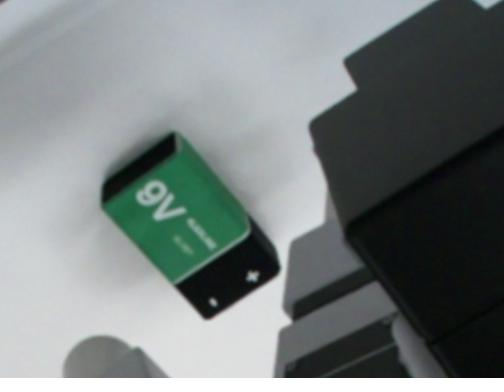

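execute_actions:
  actions:
    - [[0,0.015,0.04,0,0,0.011,-0.754,-0.2,-0.576,-0.696,-0.754,0.2,-0.576,-0.696,0.479,0,0.737,-0.26,-0.714,-0.678,-0.226,-0.168,0.7,-0.85,0,0,0,0,0,0,-0.754,0,-0.576,-0.696,-0.754,0,-0.576,-0.696,-0.754,0,-0.576,-0.696,-0.714,-0.678,-0.226,-0.168,0.4,-0.6]]
    - [[0,0,0.02,0,0,0,-0.754,-0.2,-0.576,-0.696,-0.754,0.2,-0.576,-0.696,0.479,0,0.737,-0.26,-0.714,-0.678,-0.226,-0.168,0.7,-0.85,0,0,0,0,0,0,-0.754,0,-0.576,-0.696,-0.754,0,-0.576,-0.696,-0.754,0,-0.576,-0.696,-0.714,-0.678,-0.226,-0.168,0.4,-0.6]]
  cameras: ["cam_left_wrist"]

zoom_image:
  camera: "cam_left_wrist"
  region: [260, 40, 460, 190]

Scene clock: 521.27 s.
left_arm: end_effector_position=(+0.5988, +0.3568, +0.1397) hand_goal=(-0.754, -0.200, -0.576, -0.696, -0.754, +0.200, -0.576, -0.696, +0.478, +0.000, +0.736, -0.260, -0.714, -0.678, -0.226, -0.168) hand_measured=(-0.752, -0.198, -0.576, -0.694, -0.752, +0.198, -0.576, -0.696, +0.462, +0.000, +0.734, -0.262, -0.714, -0.678, -0.222, -0.168) hand_current_ma=(+1, +3, +0, +1, +2, -3, +0, +0, -35, +0, -2, -3, +0, +1, +8, +0) hand_state=(goal, goal, goal, goal, goal, goal, goal, goal, goal, goal, goal, goal, goal, goal, goal, goal) hand_current_limit=0.70 hand_speed=-0.85 end_effector_quat_wxyz=(+0.002, +0.739, +0.673, +0.006) | right_arm: end_effector_position=(+0.3583, -0.4245, +0.4094) hand_goal=(-0.754, +0.000, -0.576, -0.696, -0.754, +0.000, -0.576, -0.696, -0.754, +0.000, -0.576, -0.696, -0.714, -0.678, -0.226, -0.168) hand_measured=(-0.760, +0.002, -0.576, -0.696, -0.760, +0.002, -0.576, -0.696, -0.760, +0.002, -0.576, -0.696, -0.720, -0.678, -0.224, -0.168) hand_current_ma=(-8, +1, +0, +0, -7, +1, +0, +0, -7, +1, +0, +0, -6, +0, +1, +0) hand_state=(goal, goal, goal, goal, goal, goal, goal, goal, goal, goal, goal, goal, goal, goal, goal, goal) hand_current_limit=0.40 hand_speed=-0.60 end_effector_quat_wxyz=(+0.532, -0.047, +0.723, +0.438)
Joint positions: left_arm=[0.262 1.754 1.447 -1.253 -0.003 0.306] | right_arm=[-0.799 1.111 0.877 -0.901 -1.516 -2.082]
Joint torques (N m): left_arm=[0.97 -9.41 7.64 0.38 -0.06 0.13] | right_arm=[-0.38 -5.95 11.23 1.42 -1.53 -0.06]
Heat: left arm: hottest elbow 45 °C; right arm: hottest elbow 43 °C.
Hand target: left_arm +0.6012, +0.3575, +0.1290; +0.000, +0.743, +0.669, +0.001 | right_arm +0.3606, -0.4254, +0.4102; +0.347, -0.211, +0.793, +0.453
Off the commanded pose: left_arm 0.011 m, 1 deg | right_arm 0.003 m, 30 deg.
joint sent to its limit (right arm) — joint 6 (wrist roll), lower limit. The joint targets are off in orientation, not in position.
camera_calibration:
cam_left_wrist: T_world_to_cam=[[-0.691409, -0.722182, 0.0201817, 0.633166], [-0.51227, 0.509756, 0.691179, -0.0107258], [-0.509445, 0.467549, -0.722402, 0.370199], [0, 0, 0, 1]] pos_world=[0.620878, 0.289643, 0.262068]
Images, in order (width x height): cam_left_wrist 672x504.

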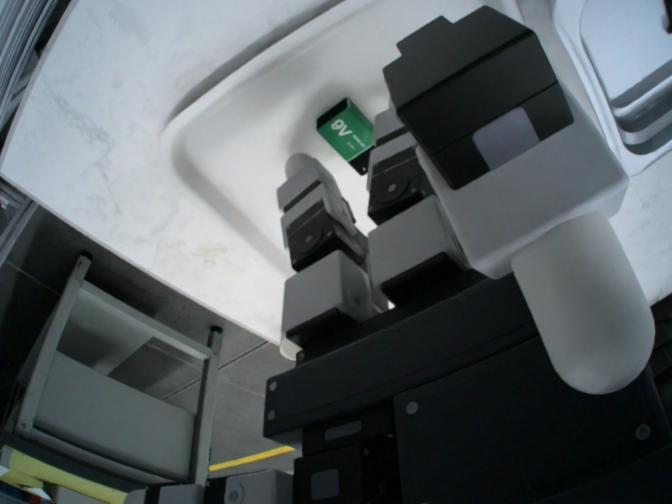

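Scaled by 2.520 from the camera's 672x504 image, which has a finer 960x720 frame.

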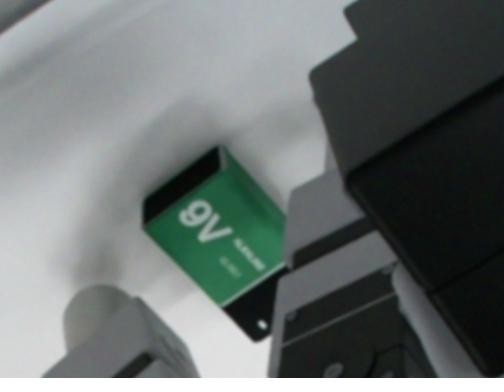

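execute_actions:
  actions:
    - [[0,-0.002,0.017,0,0,0,-0.754,-0.2,-0.576,-0.696,-0.754,0.2,-0.576,-0.696,0.479,0,0.737,-0.26,-0.714,-0.678,-0.226,-0.168,0.7,-0.85,0,0,0,0,0,0,-0.754,0,-0.576,-0.696,-0.754,0,-0.576,-0.696,-0.754,0,-0.576,-0.696,-0.714,-0.678,-0.226,-0.168,0.4,-0.6]]
    - [[0,-0.002,-0.016,0,0,0,-0.754,-0.2,-0.576,-0.696,-0.754,0.2,-0.576,-0.696,0.479,0,0.737,-0.26,-0.714,-0.678,-0.226,-0.168,0.7,-0.85,0,0,0,0,0,0,-0.754,0,-0.576,-0.696,-0.754,0,-0.576,-0.696,-0.754,0,-0.576,-0.696,-0.714,-0.678,-0.226,-0.168,0.4,-0.6]]
  cameras: ["cam_left_wrist"]

zoom_image:
  camera: "cam_left_wrist"
  region: [260, 40, 460, 190]

Scene clock: 530.97 s.
left_arm: end_effector_position=(+0.5991, +0.3566, +0.1348) hand_goal=(-0.754, -0.200, -0.576, -0.696, -0.754, +0.200, -0.576, -0.696, +0.478, +0.000, +0.736, -0.260, -0.714, -0.678, -0.226, -0.168) hand_measured=(-0.752, -0.198, -0.576, -0.694, -0.752, +0.200, -0.576, -0.696, +0.462, +0.000, +0.734, -0.262, -0.714, -0.678, -0.222, -0.168) hand_current_ma=(+1, +2, +0, +1, +2, +0, +0, +0, -35, +0, -2, -3, +0, +1, +8, +0) hand_state=(goal, goal, goal, goal, goal, goal, goal, goal, goal, goal, goal, goal, goal, goal, goal, goal) hand_current_limit=0.70 hand_speed=-0.85 end_effector_quat_wxyz=(+0.003, +0.740, +0.673, +0.009) | right_arm: end_effector_position=(+0.3583, -0.4245, +0.4094) hand_goal=(-0.754, +0.000, -0.576, -0.696, -0.754, +0.000, -0.576, -0.696, -0.754, +0.000, -0.576, -0.696, -0.714, -0.678, -0.226, -0.168) hand_measured=(-0.760, +0.002, -0.576, -0.696, -0.760, +0.002, -0.576, -0.696, -0.760, +0.002, -0.576, -0.696, -0.720, -0.678, -0.224, -0.168) hand_current_ma=(-8, +1, +0, +0, -7, +1, +0, +0, -7, +1, +0, +0, -6, +0, +1, +0) hand_state=(goal, goal, goal, goal, goal, goal, goal, goal, goal, goal, goal, goal, goal, goal, goal, goal) hand_current_limit=0.40 hand_speed=-0.60 end_effector_quat_wxyz=(+0.532, -0.047, +0.723, +0.438)
Joint positions: left_arm=[0.262 1.754 1.433 -1.231 -0.003 0.308] | right_arm=[-0.799 1.111 0.877 -0.901 -1.516 -2.082]
Joint torques (N m): left_arm=[0.5 -9.93 8.09 -0.28 -0.06 0.13] | right_arm=[-0.85 -6.01 11.33 1.36 -1.55 -0.11]
Heat: left arm: hottest elbow 45 °C; right arm: hottest elbow 43 °C.
Hand target: left_arm +0.5987, +0.3577, +0.1282; +0.000, +0.743, +0.669, +0.001 | right_arm +0.3606, -0.4254, +0.4102; +0.347, -0.211, +0.793, +0.453
Off the commanded pose: left_arm 0.007 m, 1 deg | right_arm 0.003 m, 30 deg.
joint sent to its limit (right arm) — joint 6 (wrist roll), lower limit. The joint targets are off in orientation, not in position.
camera_calibration:
cam_left_wrist: T_world_to_cam=[[-0.692619, -0.721154, 0.0146775, 0.634343], [-0.516164, 0.509748, 0.688281, -0.00441087], [-0.503839, 0.469141, -0.725295, 0.363365], [0, 0, 0, 1]] pos_world=[0.620159, 0.289238, 0.257272]
Images, in order (width x height): cam_left_wrist 672x504.

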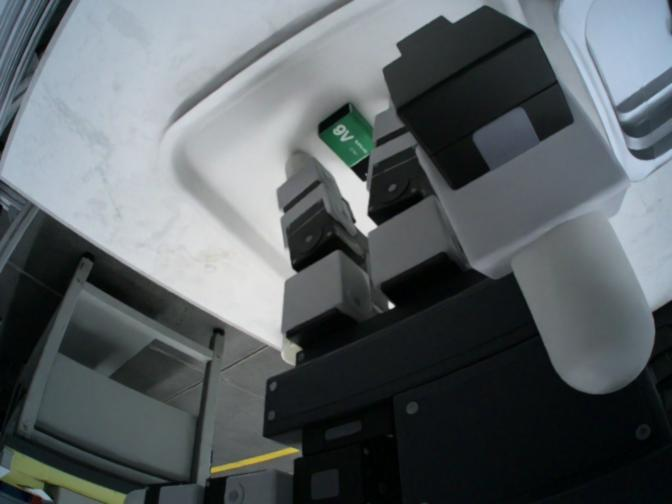

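Scaled by 2.520 from the camera's 672x504 image, which has a finer 960x720 frame.

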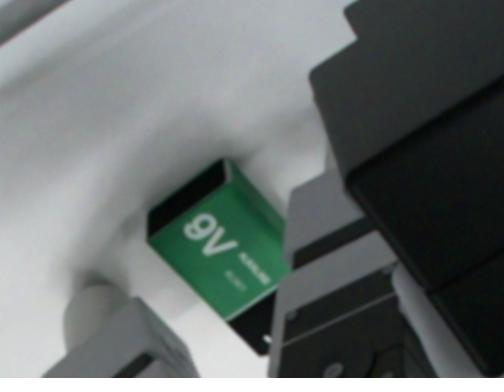

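execute_actions:
  actions:
    - [[-0.0005,-0.0055,-0.014,0,0,0,-0.754,-0.2,-0.576,-0.696,-0.754,0.2,-0.576,-0.696,0.479,0,0.737,-0.26,-0.714,-0.678,-0.226,-0.168,0.7,-0.85,0,0,0,0,0,0,-0.754,0,-0.576,-0.696,-0.754,0,-0.576,-0.696,-0.754,0,-0.576,-0.696,-0.714,-0.678,-0.226,-0.168,0.4,-0.6]]
    - [[0,0,0.006,0,0,0,-0.754,-0.2,-0.576,-0.696,-0.754,0.2,-0.576,-0.696,0.479,0,0.737,-0.26,-0.714,-0.678,-0.226,-0.168,0.7,-0.85,0,0,0,0,0,0,-0.754,0,-0.576,-0.696,-0.754,0,-0.576,-0.696,-0.754,0,-0.576,-0.696,-0.714,-0.678,-0.226,-0.168,0.4,-0.6]]
  cameras: ["cam_left_wrist"]

Scene clock: 540.57 s.
left_arm: end_effector_position=(+0.5962, +0.3558, +0.1337) hand_goal=(-0.754, -0.200, -0.576, -0.696, -0.754, +0.200, -0.576, -0.696, +0.478, +0.000, +0.736, -0.260, -0.714, -0.678, -0.226, -0.168) hand_measured=(-0.744, -0.200, -0.572, -0.694, -0.746, +0.198, -0.572, -0.696, +0.462, +0.000, +0.734, -0.262, -0.714, -0.678, -0.222, -0.168) hand_current_ma=(+19, -1, +6, +1, +14, -1, +4, +1, -35, +0, -2, -3, +0, +1, +8, +0) hand_state=(goal, goal, goal, goal, goal, goal, goal, goal, goal, goal, goal, goal, goal, goal, goal, goal) hand_current_limit=0.70 hand_speed=-0.85 end_effector_quat_wxyz=(+0.000, +0.741, +0.672, +0.003) | right_arm: end_effector_position=(+0.3583, -0.4245, +0.4094) hand_goal=(-0.754, +0.000, -0.576, -0.696, -0.754, +0.000, -0.576, -0.696, -0.754, +0.000, -0.576, -0.696, -0.714, -0.678, -0.226, -0.168) hand_measured=(-0.760, +0.002, -0.576, -0.696, -0.760, +0.002, -0.576, -0.696, -0.760, +0.002, -0.576, -0.696, -0.720, -0.678, -0.224, -0.168) hand_current_ma=(-8, +1, +0, +0, -7, +1, +0, +0, -7, +1, +0, +0, -6, +0, +1, +0) hand_state=(goal, goal, goal, goal, goal, goal, goal, goal, goal, goal, goal, goal, goal, goal, goal, goal) hand_current_limit=0.40 hand_speed=-0.60 end_effector_quat_wxyz=(+0.532, -0.047, +0.723, +0.438)
Joint positions: left_arm=[0.262 1.754 1.433 -1.243 -0.003 0.31] | right_arm=[-0.799 1.111 0.877 -0.901 -1.516 -2.082]
Joint torques (N m): left_arm=[0.73 -10.29 7.82 -0.06 -0.08 0.12] | right_arm=[-0.56 -6.01 11.56 1.43 -1.53 -0.11]
Heat: left arm: hottest elbow 45 °C; right arm: hottest elbow 43 °C.
Hand target: left_arm +0.5955, +0.3578, +0.1330; +0.000, +0.743, +0.669, +0.001 | right_arm +0.3606, -0.4254, +0.4102; +0.347, -0.211, +0.793, +0.453
Off the commanded pose: left_arm 0.002 m, 1 deg | right_arm 0.003 m, 30 deg.
joint sent to its limit (right arm) — joint 6 (wrist roll), lower limit. The joint targets are off in orientation, not in position.
camera_calibration:
cam_left_wrist: T_world_to_cam=[[-0.694321, -0.719237, 0.0248393, 0.630743], [-0.5065, 0.512891, 0.693109, -0.0122062], [-0.51125, 0.468659, -0.720404, 0.365449], [0, 0, 0, 1]] pos_world=[0.618591, 0.288643, 0.256064]
Images, in order (width x height): cam_left_wrist 672x504.

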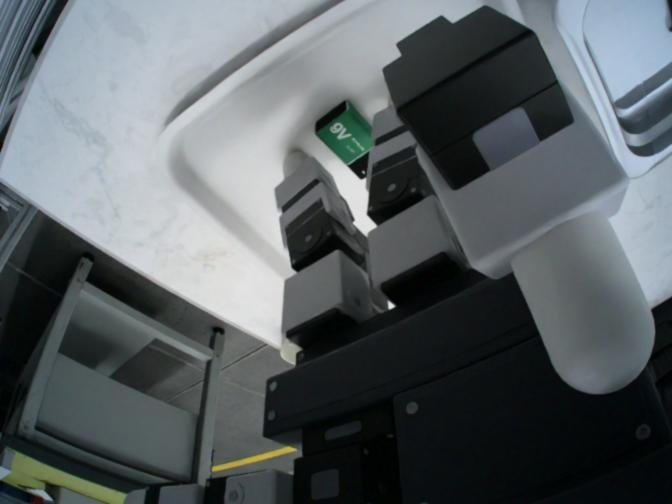

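execute_actions:
  actions:
    - [[0,0,0,0,0,0,-0.754,0.15,-0.576,-0.696,-0.754,-0.13,-0.576,-0.696,0.479,0,0.737,-0.26,-0.714,-0.678,-0.226,-0.168,0.7,-0.85,0,0,0,0,0,0,-0.754,0,-0.576,-0.696,-0.754,0,-0.576,-0.696,-0.754,0,-0.576,-0.696,-0.714,-0.678,-0.226,-0.168,0.4,-0.6]]
    - [[0,0,0,0,0,0,-0.754,0.15,-0.576,-0.696,-0.754,-0.13,-0.576,-0.696,0.479,0,0.737,-0.26,-0.714,-0.678,-0.226,-0.168,0.7,-0.85,0,0,0,0,0,0,-0.754,0,-0.576,-0.696,-0.754,0,-0.576,-0.696,-0.754,0,-0.576,-0.696,-0.714,-0.678,-0.226,-0.168,0.4,-0.6]]
  cameras: ["cam_left_wrist"]

zoom_image:
  camera: "cam_left_wrist"
  region: [260, 40, 460, 190]

Scene clock: 549.00 s.
left_arm: end_effector_position=(+0.5962, +0.3558, +0.1344) hand_goal=(-0.754, +0.150, -0.576, -0.696, -0.754, -0.130, -0.576, -0.696, +0.478, +0.000, +0.736, -0.260, -0.714, -0.678, -0.226, -0.168) hand_measured=(-0.748, +0.000, -0.572, -0.694, -0.748, +0.000, -0.574, -0.696, +0.462, +0.000, +0.734, -0.262, -0.714, -0.678, -0.222, -0.168) hand_current_ma=(+12, -468, +6, +1, +9, +417, +4, +1, -35, +0, -2, -3, +0, +1, +8, +0) hand_state=(goal, blocked, goal, goal, goal, blocked, goal, goal, goal, goal, goal, goal, goal, goal, goal, goal) hand_current_limit=0.70 hand_speed=-0.85 end_effector_quat_wxyz=(+0.001, +0.741, +0.672, +0.004) | right_arm: end_effector_position=(+0.3583, -0.4245, +0.4094) hand_goal=(-0.754, +0.000, -0.576, -0.696, -0.754, +0.000, -0.576, -0.696, -0.754, +0.000, -0.576, -0.696, -0.714, -0.678, -0.226, -0.168) hand_measured=(-0.760, +0.002, -0.576, -0.696, -0.760, +0.002, -0.576, -0.696, -0.760, +0.002, -0.576, -0.696, -0.720, -0.678, -0.224, -0.168) hand_current_ma=(-8, +1, +0, +0, -7, +1, +0, +0, -7, +1, +0, +0, -6, +0, +1, +0) hand_state=(goal, goal, goal, goal, goal, goal, goal, goal, goal, goal, goal, goal, goal, goal, goal, goal) hand_current_limit=0.40 hand_speed=-0.60 end_effector_quat_wxyz=(+0.532, -0.047, +0.723, +0.438)
Joint positions: left_arm=[0.262 1.753 1.433 -1.243 -0.003 0.31] | right_arm=[-0.799 1.111 0.877 -0.901 -1.516 -2.082]
Joint torques (N m): left_arm=[0.97 -10.81 7.9 -0.08 -0.08 0.15] | right_arm=[-0.97 -5.77 11.28 1.52 -1.51 -0.11]
Heat: left arm: hottest elbow 45 °C; right arm: hottest elbow 43 °C.
Hand target: left_arm +0.5955, +0.3578, +0.1331; +0.000, +0.743, +0.669, +0.001 | right_arm +0.3606, -0.4254, +0.4102; +0.347, -0.211, +0.793, +0.453
Off the commanded pose: left_arm 0.002 m, 1 deg | right_arm 0.003 m, 30 deg.
joint sent to its limit (right arm) — joint 6 (wrist roll), lower limit. The joint targets are off in orientation, not in position.
camera_calibration:
cam_left_wrist: T_world_to_cam=[[-0.694335, -0.719256, 0.0238502, 0.630853], [-0.50731, 0.512701, 0.692658, -0.0121229], [-0.510426, 0.468837, -0.720872, 0.36541], [0, 0, 0, 1]] pos_world=[0.618388, 0.288643, 0.256765]
Images, in order (width x height): cam_left_wrist 672x504.

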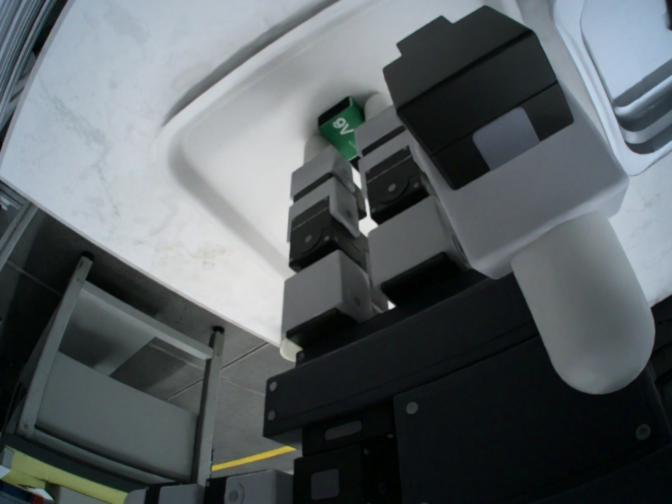

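Scaled by 2.520 from the camera's 672x504 image, which has a finer 960x720 frame.

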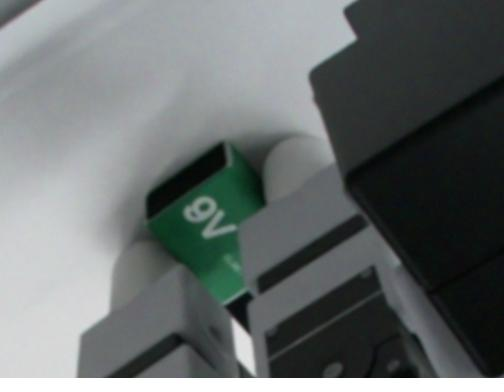

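execute_actions:
  actions:
    - [[0.0042,0.0126,-0.0308,-0.0102,0.0034,0,-0.754,0.15,-0.576,-0.696,-0.754,-0.13,-0.576,-0.696,0.479,0,0.737,-0.26,-0.714,-0.678,-0.226,-0.168,0.7,-0.85,0,0,0,0,0,0,-0.754,0,-0.576,-0.696,-0.754,0,-0.576,-0.696,-0.754,0,-0.576,-0.696,-0.714,-0.678,-0.226,-0.168,0.4,-0.6]]
    - [[0,0,-0.05,0,0,0,-0.754,0.15,-0.576,-0.696,-0.754,-0.13,-0.576,-0.696,0.479,0,0.737,-0.26,-0.714,-0.678,-0.226,-0.168,0.7,-0.85,0,0,0,0,0,0,-0.754,0,-0.576,-0.696,-0.754,0,-0.576,-0.696,-0.754,0,-0.576,-0.696,-0.714,-0.678,-0.226,-0.168,0.4,-0.6]]
  cameras: ["cam_left_wrist"]

zoom_image:
  camera: "cam_left_wrist"
  region: [260, 40, 460, 190]

Scene clock: 558.20 s.
left_arm: end_effector_position=(+0.5864, +0.3535, +0.1424) hand_goal=(-0.754, +0.150, -0.576, -0.696, -0.754, -0.130, -0.576, -0.696, +0.478, +0.000, +0.736, -0.260, -0.714, -0.678, -0.226, -0.168) hand_measured=(-0.748, +0.002, -0.572, -0.694, -0.750, +0.000, -0.574, -0.696, +0.462, +0.000, +0.734, -0.262, -0.714, -0.678, -0.222, -0.168) hand_current_ma=(+10, -467, +5, +1, +5, +417, +3, +1, -35, +0, -2, -3, +0, +1, +8, +0) hand_state=(goal, blocked, goal, goal, goal, blocked, goal, goal, goal, goal, goal, goal, goal, goal, goal, goal) hand_current_limit=0.70 hand_speed=-0.85 end_effector_quat_wxyz=(-0.010, +0.741, +0.672, -0.015) | right_arm: end_effector_position=(+0.3583, -0.4245, +0.4094) hand_goal=(-0.754, +0.000, -0.576, -0.696, -0.754, +0.000, -0.576, -0.696, -0.754, +0.000, -0.576, -0.696, -0.714, -0.678, -0.226, -0.168) hand_measured=(-0.760, +0.002, -0.576, -0.696, -0.760, +0.002, -0.576, -0.696, -0.760, +0.002, -0.576, -0.696, -0.720, -0.678, -0.224, -0.168) hand_current_ma=(-8, +1, +0, +0, -7, +1, +0, +0, -7, +1, +0, +0, -6, +0, +1, +0) hand_state=(goal, goal, goal, goal, goal, goal, goal, goal, goal, goal, goal, goal, goal, goal, goal, goal) hand_current_limit=0.40 hand_speed=-0.60 end_effector_quat_wxyz=(+0.532, -0.047, +0.723, +0.438)
Joint positions: left_arm=[0.262 1.746 1.455 -1.316 -0.002 0.31] | right_arm=[-0.799 1.111 0.877 -0.901 -1.516 -2.082]
Joint torques (N m): left_arm=[1.14 -12.4 11.67 -0.42 -0.11 0.11] | right_arm=[-0.73 -6.01 11.48 1.65 -1.52 -0.13]
Heat: left arm: hottest elbow 46 °C; right arm: hottest elbow 43 °C.
Hand target: left_arm +0.6022, +0.3592, +0.1817; +0.008, +0.743, +0.669, +0.015 | right_arm +0.3606, -0.4254, +0.4102; +0.347, -0.211, +0.793, +0.453
Off the commanded pose: left_arm 0.043 m, 4 deg | right_arm 0.003 m, 30 deg.
joint sent to its limit (right arm) — joint 6 (wrist roll), lower limit. The joint targets are off in orientation, not in position.
camera_calibration:
cam_left_wrist: T_world_to_cam=[[-0.692531, -0.718858, 0.0603742, 0.615835], [-0.477645, 0.519648, 0.708393, -0.0435754], [-0.540607, 0.461747, -0.703231, 0.384999], [0, 0, 0, 1]] pos_world=[0.613805, 0.28757, 0.264431]
Images, in order (width x height): cam_left_wrist 672x504.

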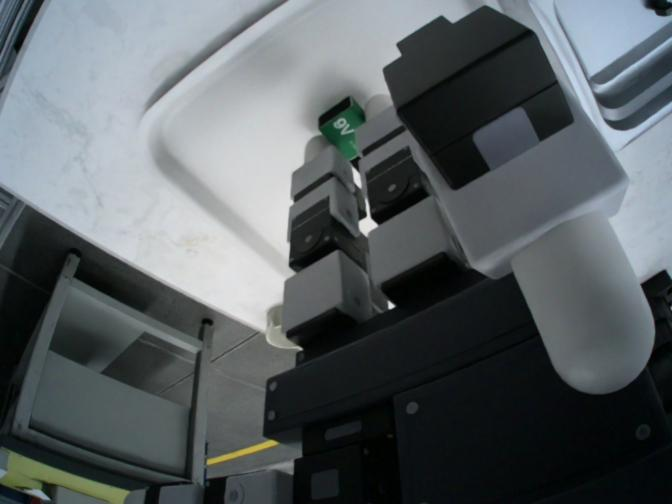

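Scaled by 2.520 from the camera's 672x504 image, which has a finer 960x720 frame.

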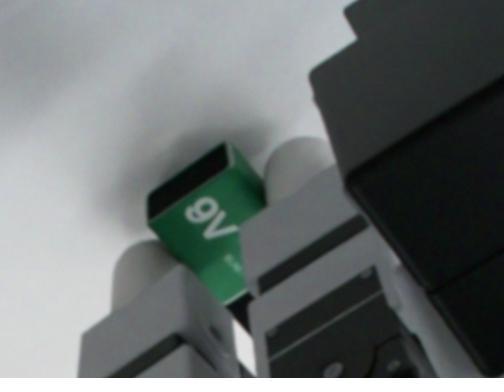

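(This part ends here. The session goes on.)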